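# Assemble two printed parts into a spray bottle

## Task

Join the two printed parts so they match the completed spray bottle standing on the stand. The task fails if the robot tips over or finishes leaning, or if anything is knocked about or pushed out of the work area.

## Robot and tools

Robot: a Dexmate Vega on three wheels (two steerable front wheels, one passive rear caster). It has a Z-folding torso (hip, knee, waist), a pan/tilt head with head_camera, and two 7-joint arms, each with a two-finger gripper and a wrist camera (left_wrist_camera, right_wrist_camera). It starts in the stand torso posture (hip 0.469, knee 1.617, waist 1.048). The chest leans forward by knee - hip - waist. Nothing prevents it from tipping, and it cannot right itself.

Frames, all in metres. Base frame: origin on the floor under the turning point, x forward, y left, z up. The chest, left_hand and right_hand readouts use this frame. A hand point sits between the fingers, 0.033 m short of the closed tips. The fingers point along the hand's z axis and close along its y axis; the camera is on the back (-x). The odometry frame is the base frame as it was at the start.

Tool move: one action per call. Every argument except cameras belongs to the action. An action uses one of two forms. Form 1: base and/or joints, optionally with speeds or min_time_s. Form 2: target alone, optionally with min_time_s. All motions start together.
- base: an object holding exactly one key. Each is an offset from where the base last measured itself. translate_m is metres, forward positive, -2 to 2. strafe_m is metres, left positive, -2 to 2; heading can drift about 0.02 rad. rotate_rad is radians, counter-clockwise positive, -3.2 to 3.2. The front wheels first steer toward a new direction, which takes up to 1.1 s.
- joints: absolute targets in rad, keyed by name, e.g. torso_hip_rad 0 to 1.57, torso_knee_rad 0 to 3.141, torso_waist_rad -1.57 to 1.57, head_pan_rad -2.792 to 2.792, head_tilt_rad and head_camera_tilt_rad about ±1.48, gripper 0 (shut) to 0.785. The arm signs are mirrored. left_shoulder_pitch_rad positive lowers the arm, right_shoulder_pitch_rad negative lowers it. left_wrist_pitch_rad positive tips the hand down, right negative. Elbows run -3.041 to 0.214, with negative bending up. Torso joints named together arrive together. Top speeds: arms 0.32 rad/s, torso 0.27, head 1.5, grippers 0.75.
- target: an absolute hand pose for a single hand. side is "left" or "right". x, y, z are metres in the base frame, -3 to 3. pitch_deg runs -30 to 95, where 90 points the fingers down and 0 is level. heading_deg: 0 is forward, counter-clockwise positive. roll_deg defaults to 0, which keeps the jaw line level. heading and roll run -360 to 360. line_only true refuses anything but a straight-line path. The pose is checked only against the robot's own body, not the scene. The hand goes straight for up to 45 cm if the checks allow, otherwise it takes an arc that may swing the elbow wide or flip the hand.
- speeds: per-action caps. translate_m and strafe_m 0.04 to 0.3 m/s, rotate_rad 0.1 to 0.6 rad/s.
- min_time_s: 0.1 to 8 s, the least time any arm or head motion may take.
- cameras: a list drawn from head_camera, left_wrist_camera, right_wrist_camera, all. If no action is given, all cameras are returned by default. The pictures line gives the image order. Images may lag the state slightly.
One action lasts at most 15 s, and a base move times out after 14 s. Unknown keys make the call invalid. Out-of-range values are refused, and a refusal cancels the rest of the calls in that reply.

Tool wait: seconds 0 to 10, plus cameras. The robot keeps holding its last commands. zoom_image: camera plus region [x0, y0, x1, y1] in pixels of that camera's newest image, at most 504 by 504. read_manual only returns licence texts. finished_scene ends the scene for good, so the assembly must stay put without the robot.

Reading results. The move line reports done or the worst status. base_status, joint_status, left_hand_status and right_hand_status can read done, off_target (stopped away from the target, possibly still pushing), contact_stop, time_out, not_followed, refused (with a reason), reached (within 10 mm and 2 degrees), or short (with the remaining error; after "short (part of ...)" resend the same target). When one joint in an arm or in the torso hits a contact_stop or time_out, the whole group halts and holds. "joint command not followed" or "pose unreachable" means a self-collision check blocked the arm. on_its_own lists motions you did not command. The state also carries base_odometry, turned_by_wheels and turned_by_imu (rad since the last result), base_tilt (degrees forward/right, about 2 degrees of error) and joint torques. If turned_by_imu exceeds 0.03 rad after driving straight or sideways, the base probably hit something. A time_out or a count near 0.000 means the base is blocked or a front wheel could not steer; a small turn can free it. The printed hand position gets less accurate the further the arm reaches.

Gripper. The open fingers form a V. At angle a the gap is roughly 0.24 x a - 0.002 m at the hand point and 0.3 x a - 0.002 m at the tips. The fingers are soft, so the reported angle does not tell you whether something is held: check the cameras. The grip squeezes harder the further the command is below the fitting angle, and too hard can shoot a wide part out of the fingers. Thin parts are held only weakly.

Torso presets (hip, knee, waist): stand_high 0.78, 1.57, 0.44; lean_20 0.52, 1.05, 0.18; lean_45 0.52, 1.05, -0.26; low_lean_45 0, 0, -0.79. Fold the arms before low_lean_45. Left fold, in key order: 1, 0.5, -0.6, -2.5, 0, -0.9, 0. Right fold: -1, -0.5, 0.6, -2.5, 0, 0.9, 0.

Avoid:
- Tipping: don't lean far while reaching out with a load.
- Hard contact between the arms: a hard press ends the scene, and a gripper closing on the other hand's fingers counts as one.
- Driving into furniture: the base does not stop on its own.
- Dropping parts, releasing them while they move, or striking things.
- Leaving an arm pressed against something after a stop: back it off first.
- Torque faults: the load limits are 138 N m at the shoulders, 73.6 at upper arm roll and elbow, and 23 at the wrist joints.
- Overheating from long holds or stretched-out arms: a MOTOR HOT line appears at 65 °C, and the arm stops at 80 °C.
- Swinging the head with tilt outside its safe ranges, which can hit the chest.
The robot keeps running while you think.

Each tool is called after ">>>" as name(argument=value, ...) on one line, values as JSON.

## Session

>>> move()

Scene clock: 0.00 s.
Joint torques (N m): no reading
base_odometry: x=+0.000 y=+0.000 heading=+0.000
turned_by_wheels: +0.000
turned_by_imu: +0.000
base_tilt: forward=-0.7 right=+0.2
base_status: not commanded
joint_positions: torso_hip_rad=+0.469 torso_knee_rad=+1.617 torso_waist_rad=+1.048 left_shoulder_pitch_rad=+2.188 left_shoulder_yaw_rad=+0.009 left_upper_arm_roll_rad=-0.017 left_elbow_rad=-1.099 left_forearm_roll_rad=-0.018 left_wrist_pitch_rad=-0.510 left_wrist_yaw_rad=-0.018 left_gripper_rad=+0.005 right_shoulder_pitch_rad=-2.199 right_shoulder_yaw_rad=-0.011 right_upper_arm_roll_rad=+0.016 right_elbow_rad=-1.114 right_forearm_roll_rad=-0.016 right_wrist_pitch_rad=+0.484 right_wrist_yaw_rad=-0.002 right_gripper_rad=+0.005 head_pan_rad=+0.000 head_tilt_rad=+0.000 head_camera_tilt_rad=+0.000
joint_status: not commanded
chest: x=-0.0112 y=+0.0000 z=+1.4155 quat_wxyz=(+0.999, +0.000, +0.050, +0.000) (m; base frame)
left_hand: x=+0.1872 y=+0.2418 z=+0.6309 quat_wxyz=(+0.432, -0.004, +0.902, +0.002) pitch_deg=+38.9 heading_deg=+0.5 roll_deg=+0.0 back=up (m; base frame)
right_hand: x=+0.1798 y=-0.2424 z=+0.6264 quat_wxyz=(+0.421, -0.010, +0.907, -0.010) pitch_deg=+40.1 heading_deg=-0.7 roll_deg=-2.0 back=up (m; base frame)
pictures: head_camera, left_wrist_camera, right_wrist_camera

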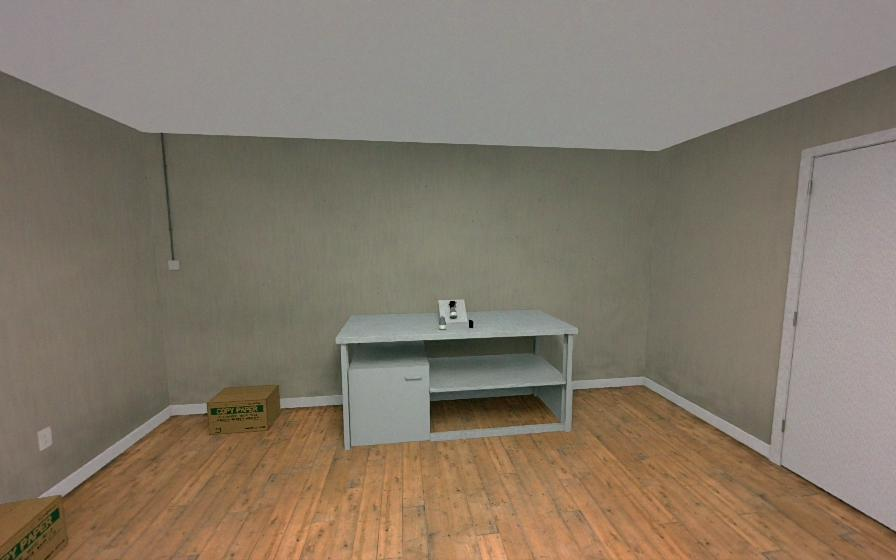

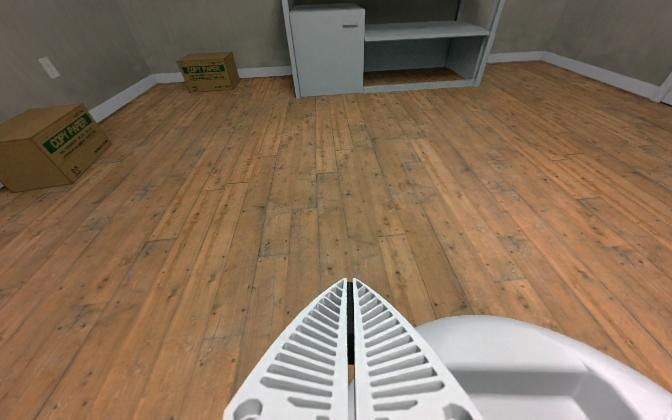

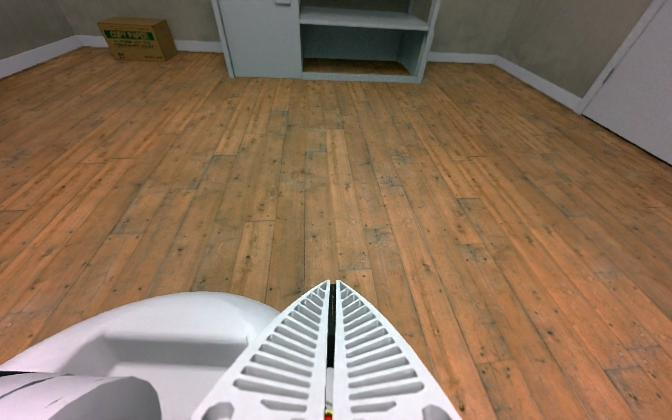

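>>> zoom_image(camera="head_camera", region=[330, 280, 590, 450])

>>> zoom_image(camera="head_camera", region=[420, 290, 500, 340])

Scaled by 1.938 from the camera's 896x560 image, which has a finer 960x600 frame.

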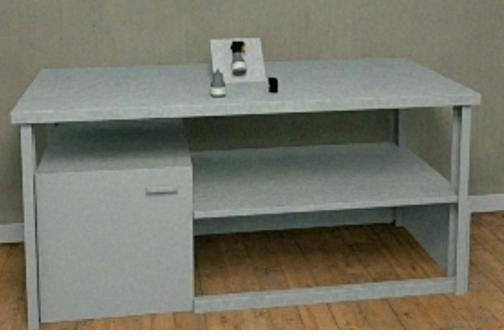

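Scaled by 6.300 from the camera's 896x560 image, which has a finer 960x600 frame.

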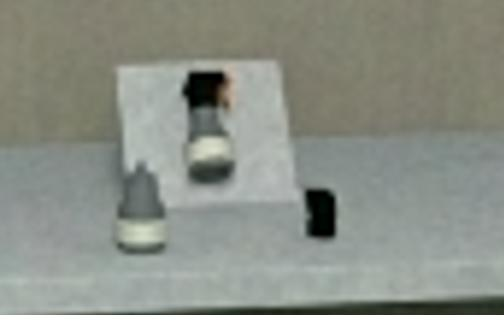

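>>> move(base={"translate_m": 1.2}, joints={"head_camera_tilt_rad": 0.3}, cameras=["head_camera"])

>>> zoom_image(camera="head_camera", region=[370, 200, 550, 320])

Scene clock: 11.77 s.
Joint torques (N m): left_arm=[3.65 -1.22 1.72 -1.66 0.22 -1.84 -0.03] | right_arm=[-6 -0.16 1.42 -3.63 -0.08 1.35 -0.2]
move: done
base_odometry: x=+1.200 y=-0.004 heading=+0.000
turned_by_wheels: +0.000
turned_by_imu: -0.006
base_tilt: forward=-0.8 right=+0.1
base_status: done
joint_positions: torso_hip_rad=+0.469 torso_knee_rad=+1.617 torso_waist_rad=+1.048 left_shoulder_pitch_rad=+2.188 left_shoulder_yaw_rad=+0.009 left_upper_arm_roll_rad=-0.017 left_elbow_rad=-1.099 left_forearm_roll_rad=-0.018 left_wrist_pitch_rad=-0.510 left_wrist_yaw_rad=-0.018 left_gripper_rad=+0.005 right_shoulder_pitch_rad=-2.199 right_shoulder_yaw_rad=-0.011 right_upper_arm_roll_rad=+0.016 right_elbow_rad=-1.114 right_forearm_roll_rad=-0.016 right_wrist_pitch_rad=+0.484 right_wrist_yaw_rad=-0.002 right_gripper_rad=+0.005 head_pan_rad=+0.000 head_tilt_rad=+0.000 head_camera_tilt_rad=+0.300
joint_status: all done
chest: x=-0.0111 y=+0.0000 z=+1.4155 quat_wxyz=(+0.999, +0.000, +0.050, +0.000) (m; base frame)
left_hand: x=+0.1872 y=+0.2418 z=+0.6308 quat_wxyz=(+0.432, -0.004, +0.902, +0.002) pitch_deg=+38.9 heading_deg=+0.5 roll_deg=+0.0 back=up (m; base frame)
right_hand: x=+0.1798 y=-0.2424 z=+0.6263 quat_wxyz=(+0.421, -0.010, +0.907, -0.010) pitch_deg=+40.1 heading_deg=-0.7 roll_deg=-2.0 back=up (m; base frame)
pictures: head_camera
camera_calibration:
head_camera: T_world_to_cam=[[-0.0245924, -0.999657, 0.00899469, 0.00205764], [-0.418803, 0.00213225, -0.908075, 1.36454], [0.907744, -0.0260988, -0.418711, 0.665058], [0, 0, 0, 1]] pos_world=[-0.0321773, 0.0165046, 1.51756]

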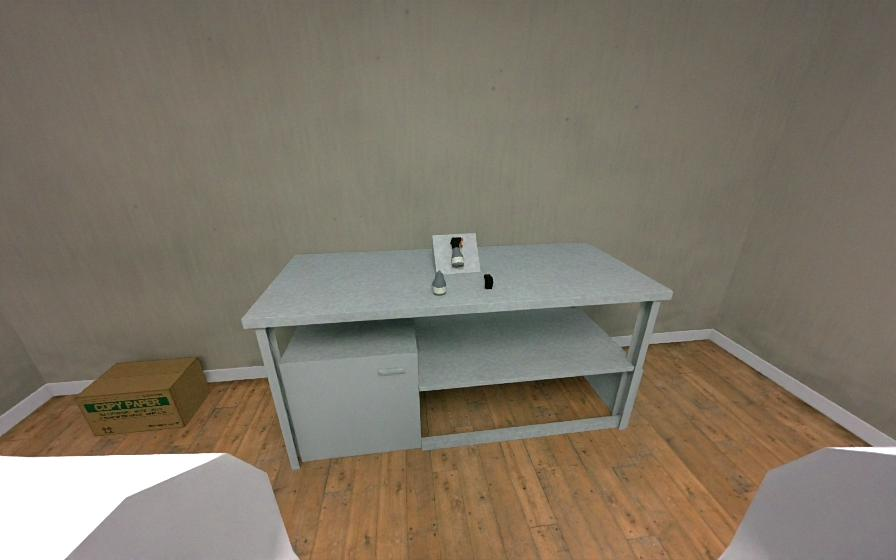

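Scaled by 2.800 from the camera's 896x560 image, which has a finer 960x600 frame.

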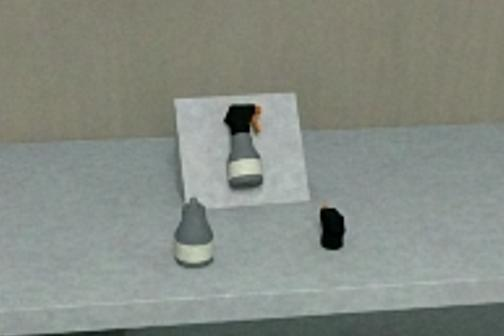

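>>> move(target={"side":"right","x":0.4,"y":-0.3,"z":1.1,"pitch_deg":45,"heading_deg":0})

>>> move(target={"side":"left","x":0.4,"y":0.3,"z":1.1,"pitch_deg":45,"heading_deg":0})

>>> move(base={"rotate_rad": 0.08}, cameras=["head_camera"])

Scene clock: 23.40 s.
Joint torques (N m): left_arm=[3.02 -0.64 2.65 -1.92 0.02 -2.52 -0.25] | right_arm=[-5.32 -2.64 11.95 -4.13 -0.56 -0.46 0.28]
move: done
base_odometry: x=+1.200 y=-0.004 heading=+0.000
turned_by_wheels: +0.000
turned_by_imu: -0.001
base_tilt: forward=-0.7 right=+0.1
base_status: not commanded
joint_positions: torso_hip_rad=+0.469 torso_knee_rad=+1.617 torso_waist_rad=+1.048 left_shoulder_pitch_rad=+2.188 left_shoulder_yaw_rad=+0.009 left_upper_arm_roll_rad=-0.017 left_elbow_rad=-1.099 left_forearm_roll_rad=-0.018 left_wrist_pitch_rad=-0.510 left_wrist_yaw_rad=-0.018 left_gripper_rad=+0.005 right_shoulder_pitch_rad=-2.821 right_shoulder_yaw_rad=-1.272 right_upper_arm_roll_rad=+1.143 right_elbow_rad=-2.613 right_forearm_roll_rad=-1.193 right_wrist_pitch_rad=+0.489 right_wrist_yaw_rad=+0.905 right_gripper_rad=+0.005 head_pan_rad=+0.000 head_tilt_rad=+0.000 head_camera_tilt_rad=+0.300
joint_status: not commanded
chest: x=-0.0111 y=+0.0000 z=+1.4155 quat_wxyz=(+0.999, +0.000, +0.050, +0.000) (m; base frame)
left_hand: x=+0.1872 y=+0.2418 z=+0.6308 quat_wxyz=(+0.432, -0.004, +0.902, +0.002) pitch_deg=+38.9 heading_deg=+0.5 roll_deg=+0.0 back=up (m; base frame)
right_hand: x=+0.3995 y=-0.3019 z=+1.0982 quat_wxyz=(+0.001, -0.925, +0.004, -0.381) pitch_deg=+45.3 heading_deg=+0.0 roll_deg=+0.5 back=down (m; base frame)
right_hand_status: reached (checked arc [a long move; over the whole arc the hand travels 0.62 m to end 0.53 m from its start, up to 0.14 m off the straight line; right_elbow_rad turns most, 1.50 rad; on the way or at its end the hand turns up to 179 deg from its attitude at the start], planned for 5.0 s): 3 mm and 0.5 deg off.
pictures: none

Scene clock: 29.90 s.
Joint torques (N m): left_arm=[1.56 2.79 -6.91 -2.33 0.68 0.43 -0.6] | right_arm=[-4.04 -2.05 11.7 -4.64 -0.35 -0.95 0.39]
move: done
base_odometry: x=+1.200 y=-0.004 heading=+0.000
turned_by_wheels: +0.000
turned_by_imu: -0.001
base_tilt: forward=-0.7 right=+0.1
base_status: not commanded
joint_positions: torso_hip_rad=+0.469 torso_knee_rad=+1.617 torso_waist_rad=+1.048 left_shoulder_pitch_rad=+2.767 left_shoulder_yaw_rad=+1.261 left_upper_arm_roll_rad=-1.104 left_elbow_rad=-2.615 left_forearm_roll_rad=+1.187 left_wrist_pitch_rad=-0.511 left_wrist_yaw_rad=-0.914 left_gripper_rad=+0.005 right_shoulder_pitch_rad=-2.823 right_shoulder_yaw_rad=-1.276 right_upper_arm_roll_rad=+1.146 right_elbow_rad=-2.618 right_forearm_roll_rad=-1.197 right_wrist_pitch_rad=+0.489 right_wrist_yaw_rad=+0.908 right_gripper_rad=+0.005 head_pan_rad=+0.000 head_tilt_rad=+0.000 head_camera_tilt_rad=+0.300
joint_status: not commanded
chest: x=-0.0111 y=+0.0000 z=+1.4155 quat_wxyz=(+0.999, +0.000, +0.050, +0.000) (m; base frame)
left_hand: x=+0.3995 y=+0.3018 z=+1.0981 quat_wxyz=(+0.002, +0.925, +0.004, +0.380) pitch_deg=+45.3 heading_deg=+0.0 roll_deg=-0.5 back=down (m; base frame)
left_hand_status: reached (checked arc [a long move; over the whole arc the hand travels 0.60 m to end 0.52 m from its start, up to 0.13 m off the straight line; left_elbow_rad turns most, 1.52 rad; on the way or at its end the hand turns up to 180 deg from its attitude at the start], planned for 5.1 s): 3 mm and 0.6 deg off.
right_hand: x=+0.4000 y=-0.3001 z=+1.0999 quat_wxyz=(+0.000, -0.924, +0.000, -0.383) pitch_deg=+45.0 heading_deg=+0.0 roll_deg=+0.0 back=down (m; base frame)
pictures: none

Scene clock: 31.23 s.
Joint torques (N m): left_arm=[2.72 0.88 -5.47 -3.48 0.62 1.05 -0.01] | right_arm=[-5.8 -2.64 11.67 -4.26 -0.41 -0.81 0.23]
move: done
base_odometry: x=+1.200 y=-0.004 heading=+0.080
turned_by_wheels: +0.080
turned_by_imu: +0.078
base_tilt: forward=-0.7 right=+0.1
base_status: done
joint_positions: torso_hip_rad=+0.469 torso_knee_rad=+1.617 torso_waist_rad=+1.048 left_shoulder_pitch_rad=+2.769 left_shoulder_yaw_rad=+1.265 left_upper_arm_roll_rad=-1.107 left_elbow_rad=-2.619 left_forearm_roll_rad=+1.190 left_wrist_pitch_rad=-0.511 left_wrist_yaw_rad=-0.917 left_gripper_rad=+0.005 right_shoulder_pitch_rad=-2.823 right_shoulder_yaw_rad=-1.276 right_upper_arm_roll_rad=+1.146 right_elbow_rad=-2.618 right_forearm_roll_rad=-1.197 right_wrist_pitch_rad=+0.489 right_wrist_yaw_rad=+0.908 right_gripper_rad=+0.005 head_pan_rad=+0.000 head_tilt_rad=+0.000 head_camera_tilt_rad=+0.300
joint_status: not commanded
chest: x=-0.0111 y=+0.0000 z=+1.4155 quat_wxyz=(+0.999, +0.000, +0.050, +0.000) (m; base frame)
left_hand: x=+0.3999 y=+0.3001 z=+1.0998 quat_wxyz=(+0.000, +0.924, +0.000, +0.383) pitch_deg=+45.0 heading_deg=+0.0 roll_deg=+0.0 back=down (m; base frame)
right_hand: x=+0.4000 y=-0.3000 z=+1.0999 quat_wxyz=(+0.000, -0.924, +0.000, -0.383) pitch_deg=+45.0 heading_deg=+0.0 roll_deg=+0.0 back=down (m; base frame)
pictures: head_camera
camera_calibration:
head_camera: T_world_to_cam=[[-0.0245924, -0.999657, 0.00899469, 0.00205764], [-0.418803, 0.00213225, -0.908075, 1.36454], [0.907744, -0.0260988, -0.418711, 0.665058], [0, 0, 0, 1]] pos_world=[-0.0321773, 0.0165046, 1.51756]

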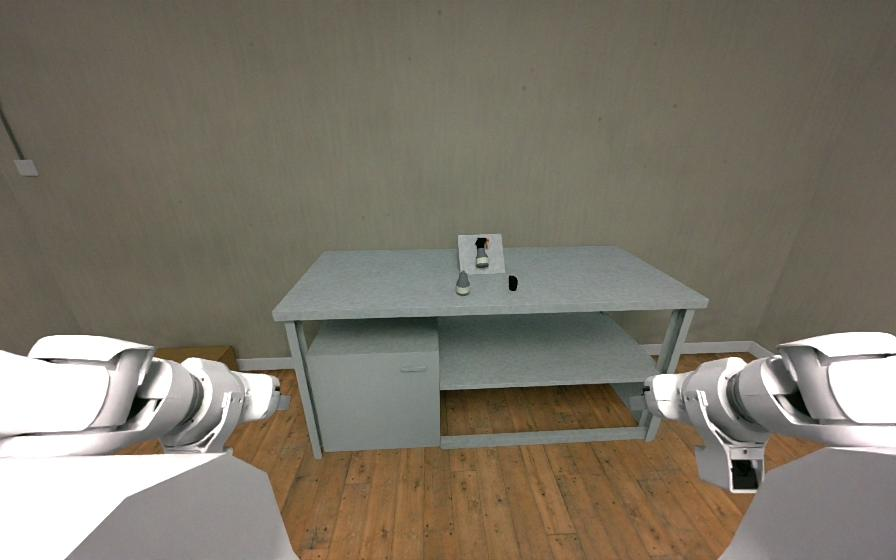

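>>> move(base={"translate_m": 0.65}, joints={"head_camera_tilt_rad": 0.6}, cameras=["all"])

>>> zoom_image(camera="head_camera", region=[400, 170, 600, 320])

Scene clock: 37.27 s.
Joint torques (N m): left_arm=[2.67 4.02 -6.74 -2.65 -0.15 0.33 -0.25] | right_arm=[-4.12 0.03 11.68 -3.43 -0.21 -1.7 0.5]
move: done
base_odometry: x=+1.848 y=+0.047 heading=+0.081
turned_by_wheels: +0.001
turned_by_imu: -0.004
base_tilt: forward=-0.8 right=+0.1
base_status: done
joint_positions: torso_hip_rad=+0.469 torso_knee_rad=+1.617 torso_waist_rad=+1.048 left_shoulder_pitch_rad=+2.769 left_shoulder_yaw_rad=+1.265 left_upper_arm_roll_rad=-1.108 left_elbow_rad=-2.620 left_forearm_roll_rad=+1.190 left_wrist_pitch_rad=-0.511 left_wrist_yaw_rad=-0.917 left_gripper_rad=+0.005 right_shoulder_pitch_rad=-2.823 right_shoulder_yaw_rad=-1.276 right_upper_arm_roll_rad=+1.146 right_elbow_rad=-2.618 right_forearm_roll_rad=-1.197 right_wrist_pitch_rad=+0.489 right_wrist_yaw_rad=+0.908 right_gripper_rad=+0.005 head_pan_rad=+0.000 head_tilt_rad=+0.000 head_camera_tilt_rad=+0.600
joint_status: all done
chest: x=-0.0111 y=+0.0000 z=+1.4155 quat_wxyz=(+0.999, +0.000, +0.050, +0.000) (m; base frame)
left_hand: x=+0.4000 y=+0.3000 z=+1.0999 quat_wxyz=(+0.000, +0.924, +0.000, +0.383) pitch_deg=+45.0 heading_deg=+0.0 roll_deg=+0.0 back=down (m; base frame)
right_hand: x=+0.4000 y=-0.3000 z=+1.0999 quat_wxyz=(+0.000, -0.924, +0.000, -0.383) pitch_deg=+45.0 heading_deg=+0.0 roll_deg=+0.0 back=down (m; base frame)
pictures: head_camera, left_wrist_camera, right_wrist_camera
camera_calibration:
head_camera: T_world_to_cam=[[-0.0208339, -0.999657, 0.0158619, -0.00782814], [-0.668523, 0.00213234, -0.743689, 1.10136], [0.7434, -0.0260979, -0.668338, 1.02225], [0, 0, 0, 1]] pos_world=[-0.0238188, 0.0165046, 1.5024]
left_wrist_camera: T_world_to_cam=[[0.013145, 0.999368, -0.033028, -0.264738], [0.673597, 0.015561, 0.738935, -1.01543], [0.738982, -0.0319608, -0.672966, 0.598262], [0, 0, 0, 1]] pos_world=[0.245363, 0.299493, 1.1442]
right_wrist_camera: T_world_to_cam=[[-0.0403129, 0.999141, -0.0095875, 0.319867], [0.668474, 0.0341005, 0.742953, -1.00706], [0.742642, 0.0235416, -0.669275, 0.583223], [0, 0, 0, 1]] pos_world=[0.252963, -0.298981, 1.1416]

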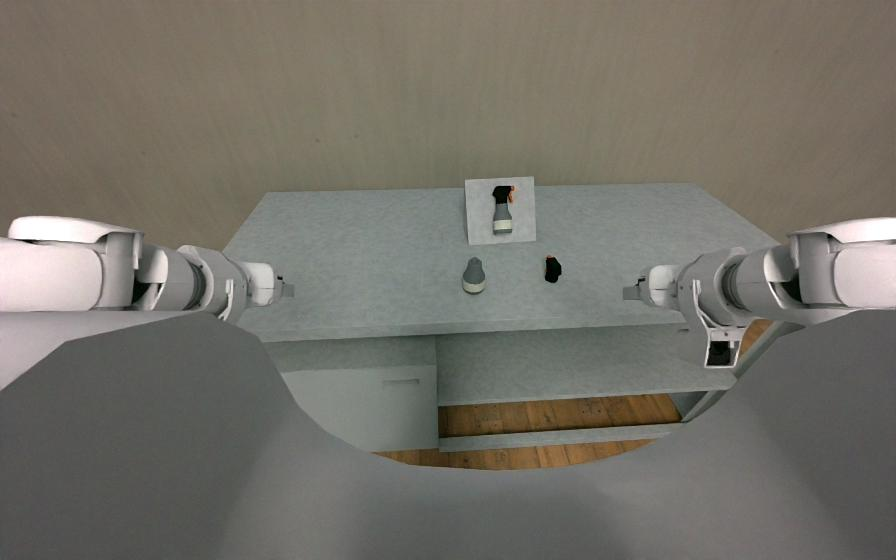

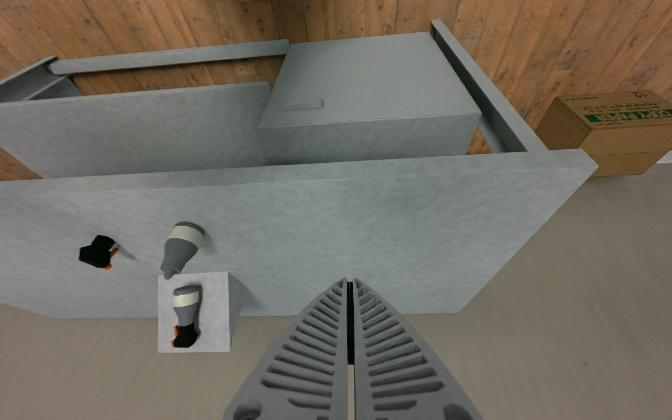

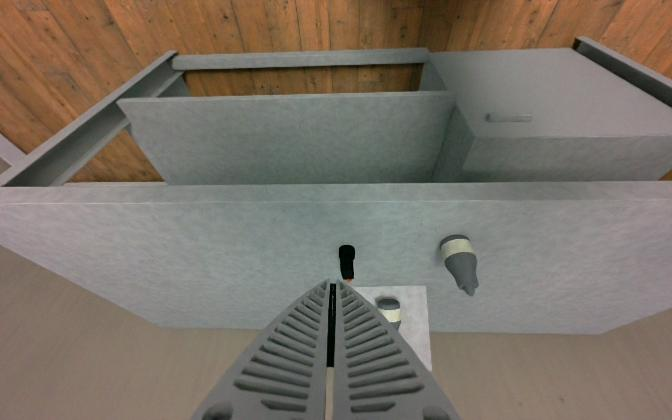

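Scaled by 2.520 from the camera's 896x560 image, which has a finer 960x600 frame.

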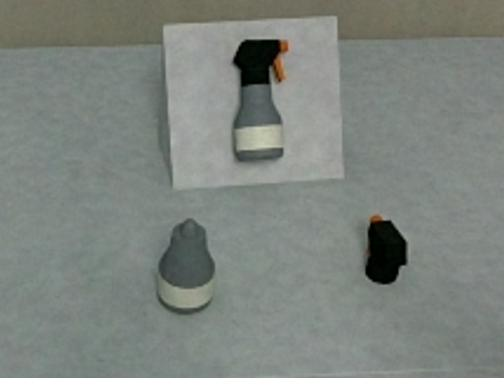

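>>> move(target={"side":"right","x":0.64,"y":-0.3,"z":1.1,"pitch_deg":90,"heading_deg":0}, cameras=["head_camera","right_wrist_camera"])

Scene clock: 42.47 s.
Joint torques (N m): left_arm=[2.82 2.58 -5.86 -2.25 0.35 0.76 -0.27] | right_arm=[-4.34 -3.4 10.96 -4.51 -0.33 0.05 0.41]
move: refused
base_odometry: x=+1.848 y=+0.047 heading=+0.081
turned_by_wheels: +0.000
turned_by_imu: +0.000
base_tilt: forward=-0.8 right=+0.2
base_status: not commanded
joint_positions: torso_hip_rad=+0.469 torso_knee_rad=+1.617 torso_waist_rad=+1.048 left_shoulder_pitch_rad=+2.769 left_shoulder_yaw_rad=+1.265 left_upper_arm_roll_rad=-1.108 left_elbow_rad=-2.620 left_forearm_roll_rad=+1.190 left_wrist_pitch_rad=-0.511 left_wrist_yaw_rad=-0.917 left_gripper_rad=+0.005 right_shoulder_pitch_rad=-2.823 right_shoulder_yaw_rad=-1.276 right_upper_arm_roll_rad=+1.146 right_elbow_rad=-2.618 right_forearm_roll_rad=-1.197 right_wrist_pitch_rad=+0.489 right_wrist_yaw_rad=+0.908 right_gripper_rad=+0.005 head_pan_rad=+0.000 head_tilt_rad=+0.000 head_camera_tilt_rad=+0.600
joint_status: not commanded
chest: x=-0.0111 y=+0.0000 z=+1.4155 quat_wxyz=(+0.999, +0.000, +0.050, +0.000) (m; base frame)
left_hand: x=+0.4000 y=+0.3000 z=+1.0999 quat_wxyz=(+0.000, +0.924, +0.000, +0.383) pitch_deg=+45.0 heading_deg=+0.0 roll_deg=+0.0 back=down (m; base frame)
right_hand: x=+0.4000 y=-0.3000 z=+1.0999 quat_wxyz=(+0.000, -0.924, +0.000, -0.383) pitch_deg=+45.0 heading_deg=+0.0 roll_deg=+0.0 back=down (m; base frame)
right_hand_status: refused: no posture of the arm gets there (out of reach): the closest leaves the hand 0.4 cm and 23 deg from the pose. Nothing moved. At pitch 75 a posture exists at this place; the way there is not checked.
pictures: head_camera, right_wrist_camera
camera_calibration:
head_camera: T_world_to_cam=[[-0.0208339, -0.999657, 0.0158619, -0.00782814], [-0.668523, 0.00213234, -0.743689, 1.10136], [0.7434, -0.0260979, -0.668338, 1.02225], [0, 0, 0, 1]] pos_world=[-0.0238188, 0.0165046, 1.5024]
right_wrist_camera: T_world_to_cam=[[-0.0403129, 0.999141, -0.0095875, 0.319867], [0.668474, 0.0341005, 0.742953, -1.00706], [0.742642, 0.0235416, -0.669275, 0.583223], [0, 0, 0, 1]] pos_world=[0.252963, -0.298981, 1.1416]

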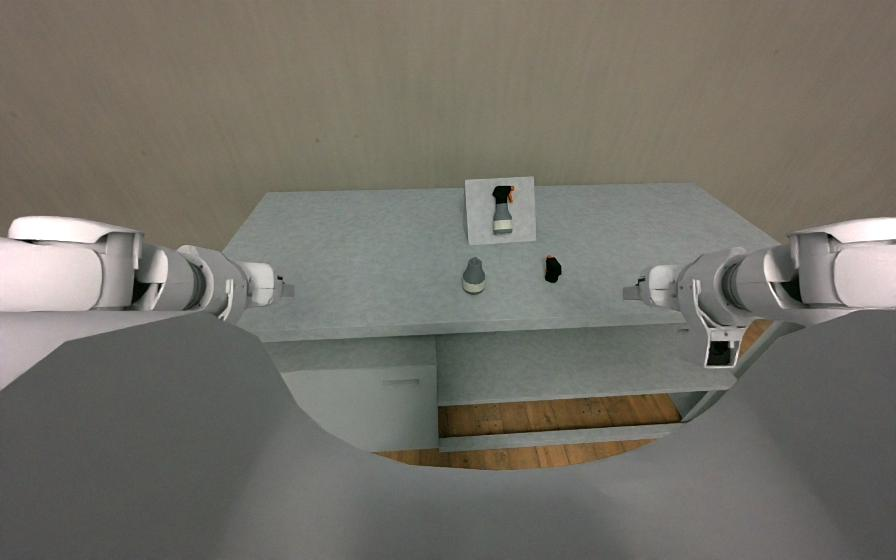

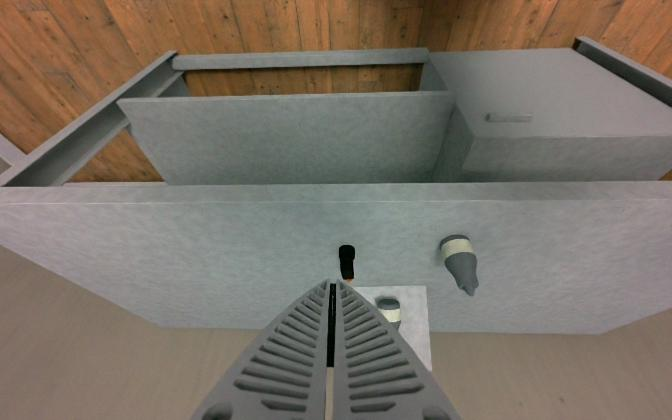

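>>> move(base={"translate_m": 0.08})

>>> move(target={"side":"right","x":0.56,"y":-0.3,"z":1.05,"pitch_deg":90,"heading_deg":0}, cameras=["head_camera","right_wrist_camera"])

Scene clock: 49.30 s.
Joint torques (N m): left_arm=[2.71 0.87 -7.32 -2.03 -0.08 1.6 -0.22] | right_arm=[-3.58 -1.43 11.94 -4.26 -0.45 -0.37 0.36]
move: done
base_odometry: x=+1.928 y=+0.053 heading=+0.081
turned_by_wheels: +0.001
turned_by_imu: +0.000
base_tilt: forward=-0.8 right=+0.1
base_status: done
joint_positions: torso_hip_rad=+0.469 torso_knee_rad=+1.617 torso_waist_rad=+1.048 left_shoulder_pitch_rad=+2.769 left_shoulder_yaw_rad=+1.265 left_upper_arm_roll_rad=-1.108 left_elbow_rad=-2.620 left_forearm_roll_rad=+1.190 left_wrist_pitch_rad=-0.511 left_wrist_yaw_rad=-0.917 left_gripper_rad=+0.005 right_shoulder_pitch_rad=-2.823 right_shoulder_yaw_rad=-1.276 right_upper_arm_roll_rad=+1.146 right_elbow_rad=-2.618 right_forearm_roll_rad=-1.197 right_wrist_pitch_rad=+0.489 right_wrist_yaw_rad=+0.908 right_gripper_rad=+0.005 head_pan_rad=+0.000 head_tilt_rad=+0.000 head_camera_tilt_rad=+0.600
joint_status: not commanded
chest: x=-0.0111 y=+0.0000 z=+1.4155 quat_wxyz=(+0.999, +0.000, +0.050, +0.000) (m; base frame)
left_hand: x=+0.4000 y=+0.3000 z=+1.0999 quat_wxyz=(+0.000, +0.924, +0.000, +0.383) pitch_deg=+45.0 heading_deg=+0.0 roll_deg=+0.0 back=down (m; base frame)
right_hand: x=+0.4000 y=-0.3000 z=+1.0999 quat_wxyz=(+0.000, -0.924, +0.000, -0.383) pitch_deg=+45.0 heading_deg=+0.0 roll_deg=+0.0 back=down (m; base frame)
pictures: none

Scene clock: 60.63 s.
Joint torques (N m): left_arm=[-0.46 3.63 -7.53 -2.13 0.19 0.85 0.02] | right_arm=[23.02 4.96 3.65 4.83 1.34 1.18 -0.3]
move: short
base_odometry: x=+1.928 y=+0.053 heading=+0.081
turned_by_wheels: +0.000
turned_by_imu: -0.001
base_tilt: forward=-0.7 right=+0.1
base_status: not commanded
joint_positions: torso_hip_rad=+0.469 torso_knee_rad=+1.617 torso_waist_rad=+1.048 left_shoulder_pitch_rad=+2.769 left_shoulder_yaw_rad=+1.265 left_upper_arm_roll_rad=-1.108 left_elbow_rad=-2.620 left_forearm_roll_rad=+1.190 left_wrist_pitch_rad=-0.511 left_wrist_yaw_rad=-0.917 left_gripper_rad=+0.005 right_shoulder_pitch_rad=+0.152 right_shoulder_yaw_rad=-0.622 right_upper_arm_roll_rad=-1.915 right_elbow_rad=-0.864 right_forearm_roll_rad=-0.518 right_wrist_pitch_rad=+1.331 right_wrist_yaw_rad=+0.711 right_gripper_rad=+0.005 head_pan_rad=+0.000 head_tilt_rad=+0.000 head_camera_tilt_rad=+0.600
joint_status: not commanded
chest: x=-0.0111 y=+0.0000 z=+1.4155 quat_wxyz=(+0.999, +0.000, +0.050, +0.000) (m; base frame)
left_hand: x=+0.4000 y=+0.3000 z=+1.0999 quat_wxyz=(+0.000, +0.924, +0.000, +0.383) pitch_deg=+45.0 heading_deg=+0.0 roll_deg=+0.0 back=down (m; base frame)
right_hand: x=+0.5385 y=-0.2572 z=+1.0061 quat_wxyz=(+0.040, -0.999, -0.017, +0.022) pitch_deg=+84.8 heading_deg=+1.9 roll_deg=+0.0 (m; base frame)
right_hand_status: short (part of a checked arc of 10.3 s [the straight line was blocked; over the whole arc the hand travels 0.73 m to end 0.17 m from its start, up to 0.29 m off the straight line; right_upper_arm_roll_rad turns most, 3.19 rad; on the way or at its end the hand turns up to 57 deg from its attitude at the start], the rest not played, planned for 9.9 s): 65 mm and 5.5 deg off.
pictures: head_camera, right_wrist_camera
camera_calibration:
head_camera: T_world_to_cam=[[-0.0208339, -0.999657, 0.0158619, -0.00782814], [-0.668523, 0.00213234, -0.743689, 1.10136], [0.7434, -0.0260979, -0.668338, 1.02225], [0, 0, 0, 1]] pos_world=[-0.0238188, 0.0165046, 1.5024]
right_wrist_camera: T_world_to_cam=[[-0.0669315, 0.99245, 0.102782, 0.181321], [0.997736, 0.0658937, 0.013463, -0.466646], [0.00658865, 0.10345, -0.994613, 1.16081], [0, 0, 0, 1]] pos_world=[0.470078, -0.269289, 1.1422]

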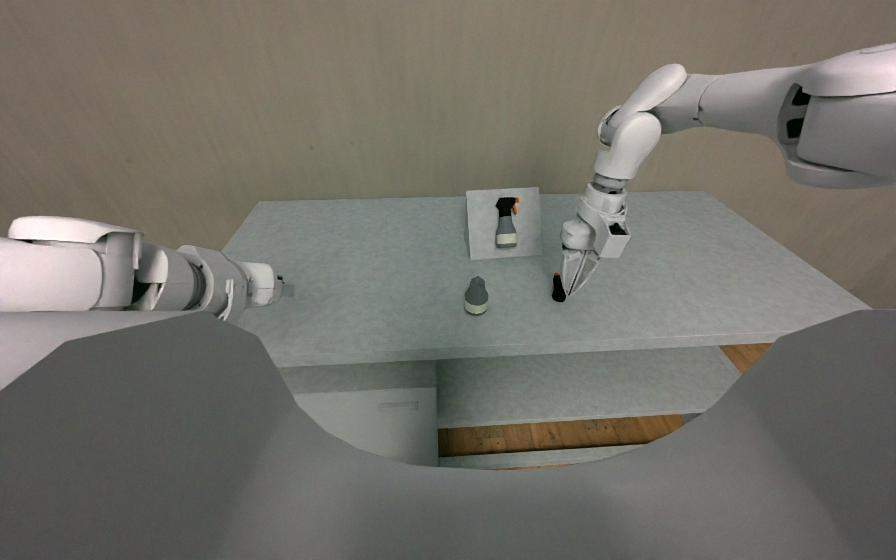

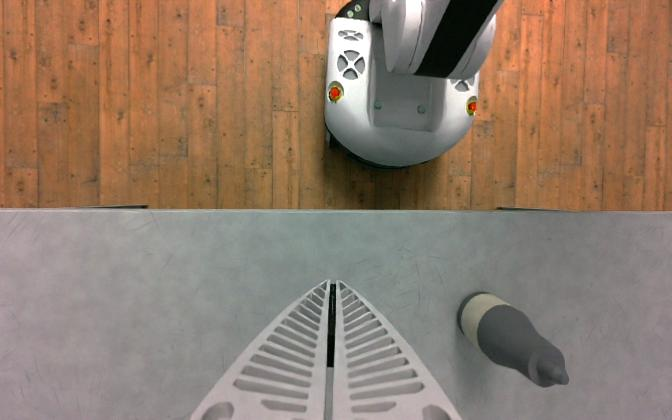

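>>> move(target={"side":"right","x":0.54,"y":-0.3,"z":1.03,"pitch_deg":90,"heading_deg":0}, cameras=["head_camera","right_wrist_camera"])

>>> zoom_image(camera="head_camera", region=[440, 170, 660, 330])

Scene clock: 67.93 s.
Joint torques (N m): left_arm=[0.36 2.44 -7.5 -2.22 0.94 2.02 -0.28] | right_arm=[21.84 0.95 4.36 -1.09 1.26 -0.79 0.52]
move: done
base_odometry: x=+1.928 y=+0.053 heading=+0.081
turned_by_wheels: +0.000
turned_by_imu: +0.000
base_tilt: forward=-0.7 right=+0.1
base_status: not commanded
joint_positions: torso_hip_rad=+0.469 torso_knee_rad=+1.617 torso_waist_rad=+1.048 left_shoulder_pitch_rad=+2.769 left_shoulder_yaw_rad=+1.265 left_upper_arm_roll_rad=-1.108 left_elbow_rad=-2.620 left_forearm_roll_rad=+1.190 left_wrist_pitch_rad=-0.511 left_wrist_yaw_rad=-0.917 left_gripper_rad=+0.005 right_shoulder_pitch_rad=+0.237 right_shoulder_yaw_rad=-0.731 right_upper_arm_roll_rad=-1.972 right_elbow_rad=-1.017 right_forearm_roll_rad=-0.444 right_wrist_pitch_rad=+1.259 right_wrist_yaw_rad=+0.846 right_gripper_rad=+0.005 head_pan_rad=+0.000 head_tilt_rad=+0.000 head_camera_tilt_rad=+0.600
joint_status: not commanded
chest: x=-0.0111 y=+0.0000 z=+1.4155 quat_wxyz=(+0.999, +0.000, +0.050, +0.000) (m; base frame)
left_hand: x=+0.4000 y=+0.3000 z=+1.0999 quat_wxyz=(+0.000, +0.924, +0.000, +0.383) pitch_deg=+45.0 heading_deg=+0.0 roll_deg=+0.0 back=down (m; base frame)
right_hand: x=+0.5400 y=-0.2987 z=+1.0292 quat_wxyz=(+0.001, -1.000, -0.001, +0.001) pitch_deg=+89.8 heading_deg=+0.1 roll_deg=+0.0 (m; base frame)
right_hand_status: reached (straight line, planned for 0.8 s): 2 mm and 0.2 deg off.
pictures: head_camera, right_wrist_camera
camera_calibration:
head_camera: T_world_to_cam=[[-0.0208339, -0.999657, 0.0158619, -0.00782814], [-0.668523, 0.00213234, -0.743689, 1.10136], [0.7434, -0.0260979, -0.668338, 1.02225], [0, 0, 0, 1]] pos_world=[-0.0238188, 0.0165046, 1.5024]
right_wrist_camera: T_world_to_cam=[[-0.0366938, 0.999036, 0.0240875, 0.286967], [0.99804, 0.0354131, 0.0515988, -0.514177], [0.050696, 0.0259336, -0.998377, 1.14488], [0, 0, 0, 1]] pos_world=[0.465658, -0.298172, 1.16264]

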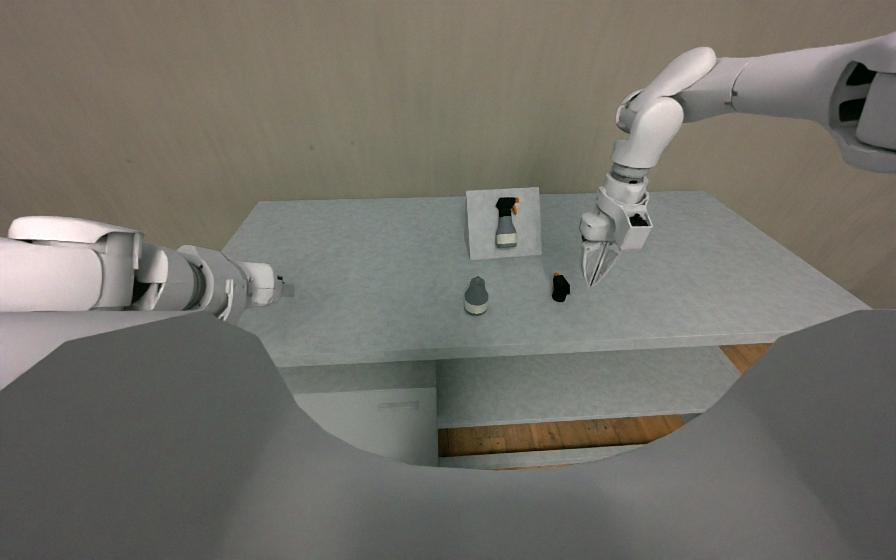

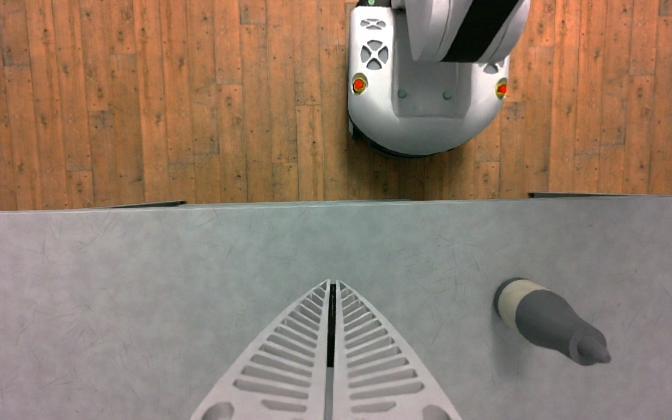

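Scaled by 2.291 from the camera's 896x560 image, which has a finer 960x600 frame.

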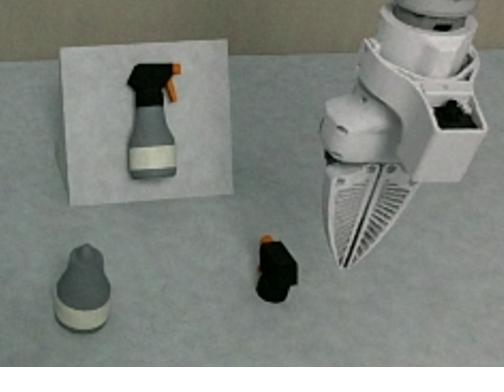

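>>> move(target={"side":"right","x":0.62,"y":-0.29,"z":1.03,"pitch_deg":90,"heading_deg":0})

>>> move(joints={"right_gripper_rad":0.4}, cameras=["head_camera","right_wrist_camera"])

>>> zoom_image(camera="head_camera", region=[440, 170, 660, 330])

Scene clock: 75.73 s.
Joint torques (N m): left_arm=[1.36 4.24 -6.34 -0.81 0.43 2.18 -0.15] | right_arm=[21.76 0.4 4.7 -0.23 1.1 -0.35 0.34]
move: refused
base_odometry: x=+1.928 y=+0.053 heading=+0.081
turned_by_wheels: +0.000
turned_by_imu: +0.000
base_tilt: forward=-0.8 right=+0.1
base_status: not commanded
joint_positions: torso_hip_rad=+0.469 torso_knee_rad=+1.617 torso_waist_rad=+1.048 left_shoulder_pitch_rad=+2.769 left_shoulder_yaw_rad=+1.265 left_upper_arm_roll_rad=-1.108 left_elbow_rad=-2.620 left_forearm_roll_rad=+1.190 left_wrist_pitch_rad=-0.511 left_wrist_yaw_rad=-0.917 left_gripper_rad=+0.005 right_shoulder_pitch_rad=+0.239 right_shoulder_yaw_rad=-0.735 right_upper_arm_roll_rad=-1.974 right_elbow_rad=-1.022 right_forearm_roll_rad=-0.442 right_wrist_pitch_rad=+1.256 right_wrist_yaw_rad=+0.850 right_gripper_rad=+0.005 head_pan_rad=+0.000 head_tilt_rad=+0.000 head_camera_tilt_rad=+0.600
joint_status: not commanded
chest: x=-0.0111 y=+0.0000 z=+1.4155 quat_wxyz=(+0.999, +0.000, +0.050, +0.000) (m; base frame)
left_hand: x=+0.4000 y=+0.3000 z=+1.0999 quat_wxyz=(+0.000, +0.924, +0.000, +0.383) pitch_deg=+45.0 heading_deg=+0.0 roll_deg=+0.0 back=down (m; base frame)
right_hand: x=+0.5399 y=-0.2999 z=+1.0298 quat_wxyz=(+0.000, -1.000, +0.000, +0.000) pitch_deg=+90.0 heading_deg=+0.0 roll_deg=+0.0 (m; base frame)
right_hand_status: refused: no posture of the arm gets there (right_wrist_pitch_rad at its limit): the closest leaves the hand 1.1 cm and 7 deg from the pose. Nothing moved. At pitch 75 a posture exists at this place; the way there is not checked.
pictures: none

not run: a stop came earlier in this reply.

Scaled by 2.291 from the camera's 896x560 image, which has a finer 960x600 frame.
This view is cut from an older image: the scene may have changed since it was taken.

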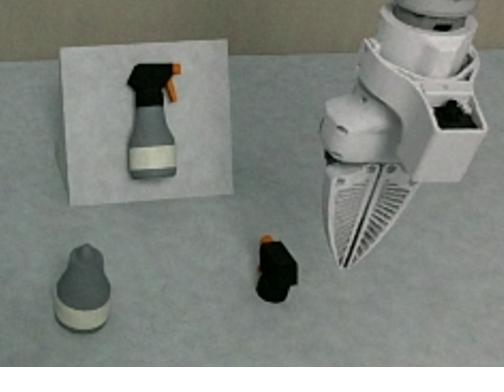

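>>> move(base={"translate_m": 0.07}, speeds={"translate_m": 0.06}, joints={"right_gripper_rad": 0.4})

>>> move(target={"side":"right","x":0.555,"y":-0.29,"z":1.03,"pitch_deg":90,"heading_deg":0}, cameras=["head_camera","right_wrist_camera"])

>>> zoom_image(camera="head_camera", region=[440, 190, 660, 350])

Scene clock: 79.37 s.
Joint torques (N m): left_arm=[1.83 4.18 -6.19 -1.93 0.44 1.43 -0.12] | right_arm=[22.42 0.99 4.32 -0.59 1.05 -0.5 0.36]
move: done
base_odometry: x=+1.998 y=+0.058 heading=+0.082
turned_by_wheels: +0.001
turned_by_imu: +0.000
base_tilt: forward=-0.8 right=+0.1
base_status: done
joint_positions: torso_hip_rad=+0.469 torso_knee_rad=+1.617 torso_waist_rad=+1.048 left_shoulder_pitch_rad=+2.769 left_shoulder_yaw_rad=+1.265 left_upper_arm_roll_rad=-1.108 left_elbow_rad=-2.620 left_forearm_roll_rad=+1.190 left_wrist_pitch_rad=-0.511 left_wrist_yaw_rad=-0.917 left_gripper_rad=+0.005 right_shoulder_pitch_rad=+0.239 right_shoulder_yaw_rad=-0.735 right_upper_arm_roll_rad=-1.974 right_elbow_rad=-1.022 right_forearm_roll_rad=-0.442 right_wrist_pitch_rad=+1.256 right_wrist_yaw_rad=+0.850 right_gripper_rad=+0.400 head_pan_rad=+0.000 head_tilt_rad=+0.000 head_camera_tilt_rad=+0.600
joint_status: all done
chest: x=-0.0110 y=+0.0000 z=+1.4155 quat_wxyz=(+0.999, +0.000, +0.050, +0.000) (m; base frame)
left_hand: x=+0.4000 y=+0.3000 z=+1.0999 quat_wxyz=(+0.000, +0.924, +0.000, +0.383) pitch_deg=+45.0 heading_deg=+0.0 roll_deg=+0.0 back=down (m; base frame)
right_hand: x=+0.5399 y=-0.3000 z=+1.0298 quat_wxyz=(+0.000, -1.000, +0.000, +0.000) pitch_deg=+90.0 heading_deg=+0.0 roll_deg=+0.0 (m; base frame)
pictures: none

Scene clock: 81.37 s.
Joint torques (N m): left_arm=[1.7 2.07 -5.53 -2.29 -0.19 1.2 -0.42] | right_arm=[11.75 2.54 11.86 5.41 0.59 0.44 -0.29]
move: done
base_odometry: x=+1.998 y=+0.058 heading=+0.082
turned_by_wheels: +0.000
turned_by_imu: +0.000
base_tilt: forward=-0.7 right=+0.1
base_status: not commanded
joint_positions: torso_hip_rad=+0.469 torso_knee_rad=+1.617 torso_waist_rad=+1.048 left_shoulder_pitch_rad=+2.769 left_shoulder_yaw_rad=+1.265 left_upper_arm_roll_rad=-1.108 left_elbow_rad=-2.620 left_forearm_roll_rad=+1.190 left_wrist_pitch_rad=-0.511 left_wrist_yaw_rad=-0.917 left_gripper_rad=+0.005 right_shoulder_pitch_rad=+0.214 right_shoulder_yaw_rad=-0.644 right_upper_arm_roll_rad=-1.955 right_elbow_rad=-0.883 right_forearm_roll_rad=-0.468 right_wrist_pitch_rad=+1.304 right_wrist_yaw_rad=+0.811 right_gripper_rad=+0.400 head_pan_rad=+0.000 head_tilt_rad=+0.000 head_camera_tilt_rad=+0.600
joint_status: not commanded
chest: x=-0.0110 y=+0.0000 z=+1.4155 quat_wxyz=(+0.999, +0.000, +0.050, +0.000) (m; base frame)
left_hand: x=+0.4000 y=+0.3000 z=+1.0999 quat_wxyz=(+0.000, +0.924, +0.000, +0.383) pitch_deg=+45.0 heading_deg=+0.0 roll_deg=+0.0 back=down (m; base frame)
right_hand: x=+0.5546 y=-0.2905 z=+1.0300 quat_wxyz=(+0.000, -1.000, +0.000, +0.000) pitch_deg=+90.0 heading_deg=+0.0 roll_deg=+0.0 (m; base frame)
right_hand_status: reached (straight line, planned for 0.8 s): 1 mm and 0.0 deg off.
pictures: head_camera, right_wrist_camera
camera_calibration:
head_camera: T_world_to_cam=[[-0.0208318, -0.999657, 0.0158649, -0.00783049], [-0.668628, 0.00213241, -0.743594, 1.10128], [0.743306, -0.0260981, -0.668443, 1.02233], [0, 0, 0, 1]] pos_world=[-0.0237178, 0.0165046, 1.5024]
right_wrist_camera: T_world_to_cam=[[-0.035571, 0.999138, 0.0214023, 0.281409], [0.998008, 0.0343979, 0.0528865, -0.53068], [0.0521047, 0.0232409, -0.998371, 1.14326], [0, 0, 0, 1]] pos_world=[0.480064, -0.289482, 1.16344]

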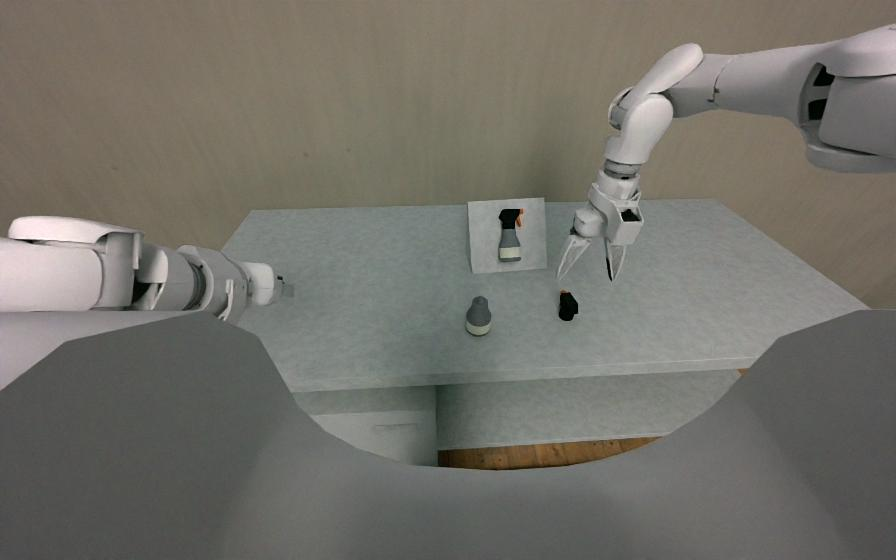

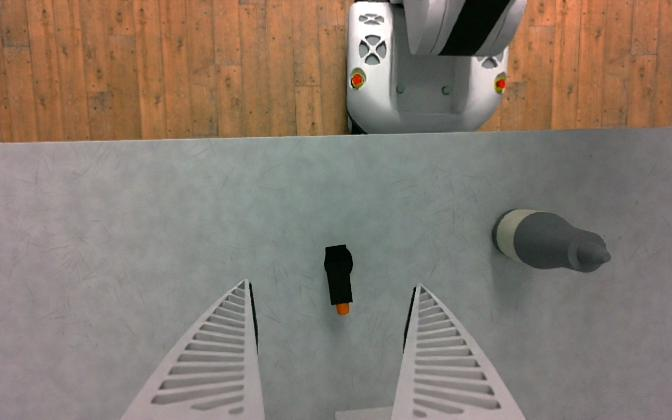

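Scaled by 2.291 from the camera's 896x560 image, which has a finer 960x600 frame.

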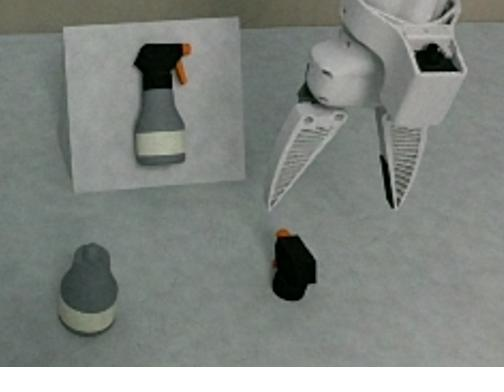

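>>> move(target={"side":"right","x":0.558,"y":-0.284,"z":0.96,"pitch_deg":90,"heading_deg":8}, cameras=["head_camera","right_wrist_camera"])

>>> zoom_image(camera="head_camera", region=[540, 230, 640, 330])

Scene clock: 88.17 s.
Joint torques (N m): left_arm=[1.48 1.2 -7.29 -1.73 0.41 2.39 0.03] | right_arm=[11.38 0.89 9.92 4.81 0.33 0.31 -0.34]
move: done
base_odometry: x=+1.998 y=+0.058 heading=+0.082
turned_by_wheels: +0.000
turned_by_imu: -0.001
base_tilt: forward=-0.8 right=+0.1
base_status: not commanded
joint_positions: torso_hip_rad=+0.469 torso_knee_rad=+1.617 torso_waist_rad=+1.048 left_shoulder_pitch_rad=+2.769 left_shoulder_yaw_rad=+1.265 left_upper_arm_roll_rad=-1.108 left_elbow_rad=-2.620 left_forearm_roll_rad=+1.190 left_wrist_pitch_rad=-0.511 left_wrist_yaw_rad=-0.917 left_gripper_rad=+0.005 right_shoulder_pitch_rad=+0.055 right_shoulder_yaw_rad=-0.561 right_upper_arm_roll_rad=-1.818 right_elbow_rad=-0.799 right_forearm_roll_rad=-1.030 right_wrist_pitch_rad=+1.335 right_wrist_yaw_rad=+0.368 right_gripper_rad=+0.400 head_pan_rad=+0.000 head_tilt_rad=+0.000 head_camera_tilt_rad=+0.600
joint_status: not commanded
chest: x=-0.0110 y=+0.0000 z=+1.4155 quat_wxyz=(+0.999, +0.000, +0.050, +0.000) (m; base frame)
left_hand: x=+0.4000 y=+0.3000 z=+1.0999 quat_wxyz=(+0.000, +0.924, +0.000, +0.383) pitch_deg=+45.0 heading_deg=+0.0 roll_deg=+0.0 back=down (m; base frame)
right_hand: x=+0.5581 y=-0.2841 z=+0.9606 quat_wxyz=(+0.000, -0.998, -0.069, +0.000) pitch_deg=+90.0 heading_deg=+7.9 roll_deg=+0.0 (m; base frame)
right_hand_status: reached (straight line, planned for 2.1 s): 1 mm and 0.1 deg off.
pictures: head_camera, right_wrist_camera
camera_calibration:
head_camera: T_world_to_cam=[[-0.0208318, -0.999657, 0.0158649, -0.00783049], [-0.668628, 0.00213241, -0.743594, 1.10128], [0.743306, -0.0260981, -0.668443, 1.02233], [0, 0, 0, 1]] pos_world=[-0.0237178, 0.0165046, 1.5024]
right_wrist_camera: T_world_to_cam=[[-0.173209, 0.984652, 0.0214186, 0.349334], [0.983686, 0.171884, 0.0530768, -0.483845], [0.0485807, 0.0302626, -0.998361, 1.07761], [0, 0, 0, 1]] pos_world=[0.484109, -0.293419, 1.09404]

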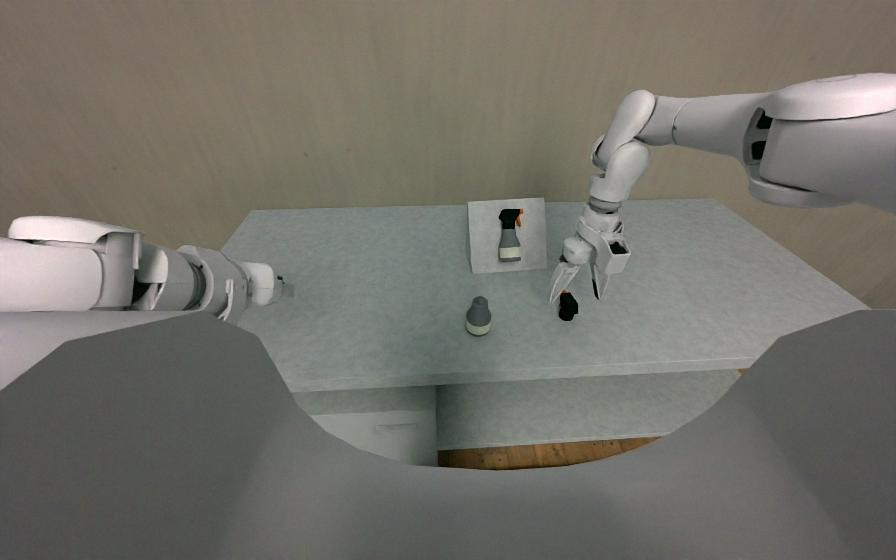

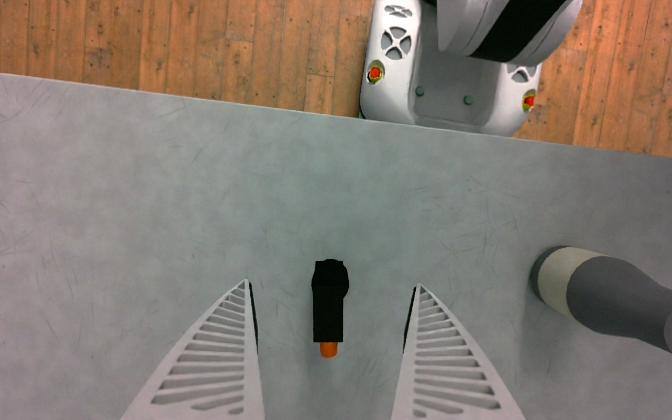

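Scaled by 5.040 from the camera's 896x560 image, which has a finer 960x600 frame.

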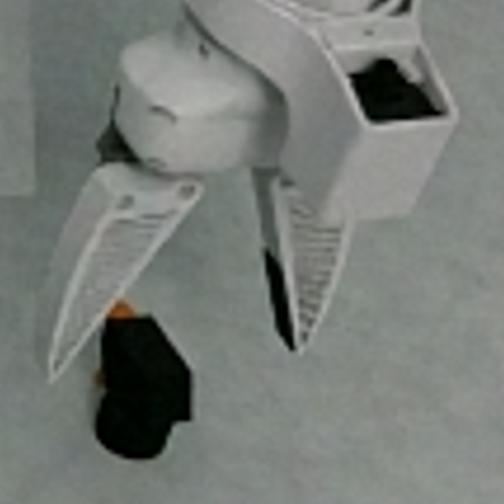

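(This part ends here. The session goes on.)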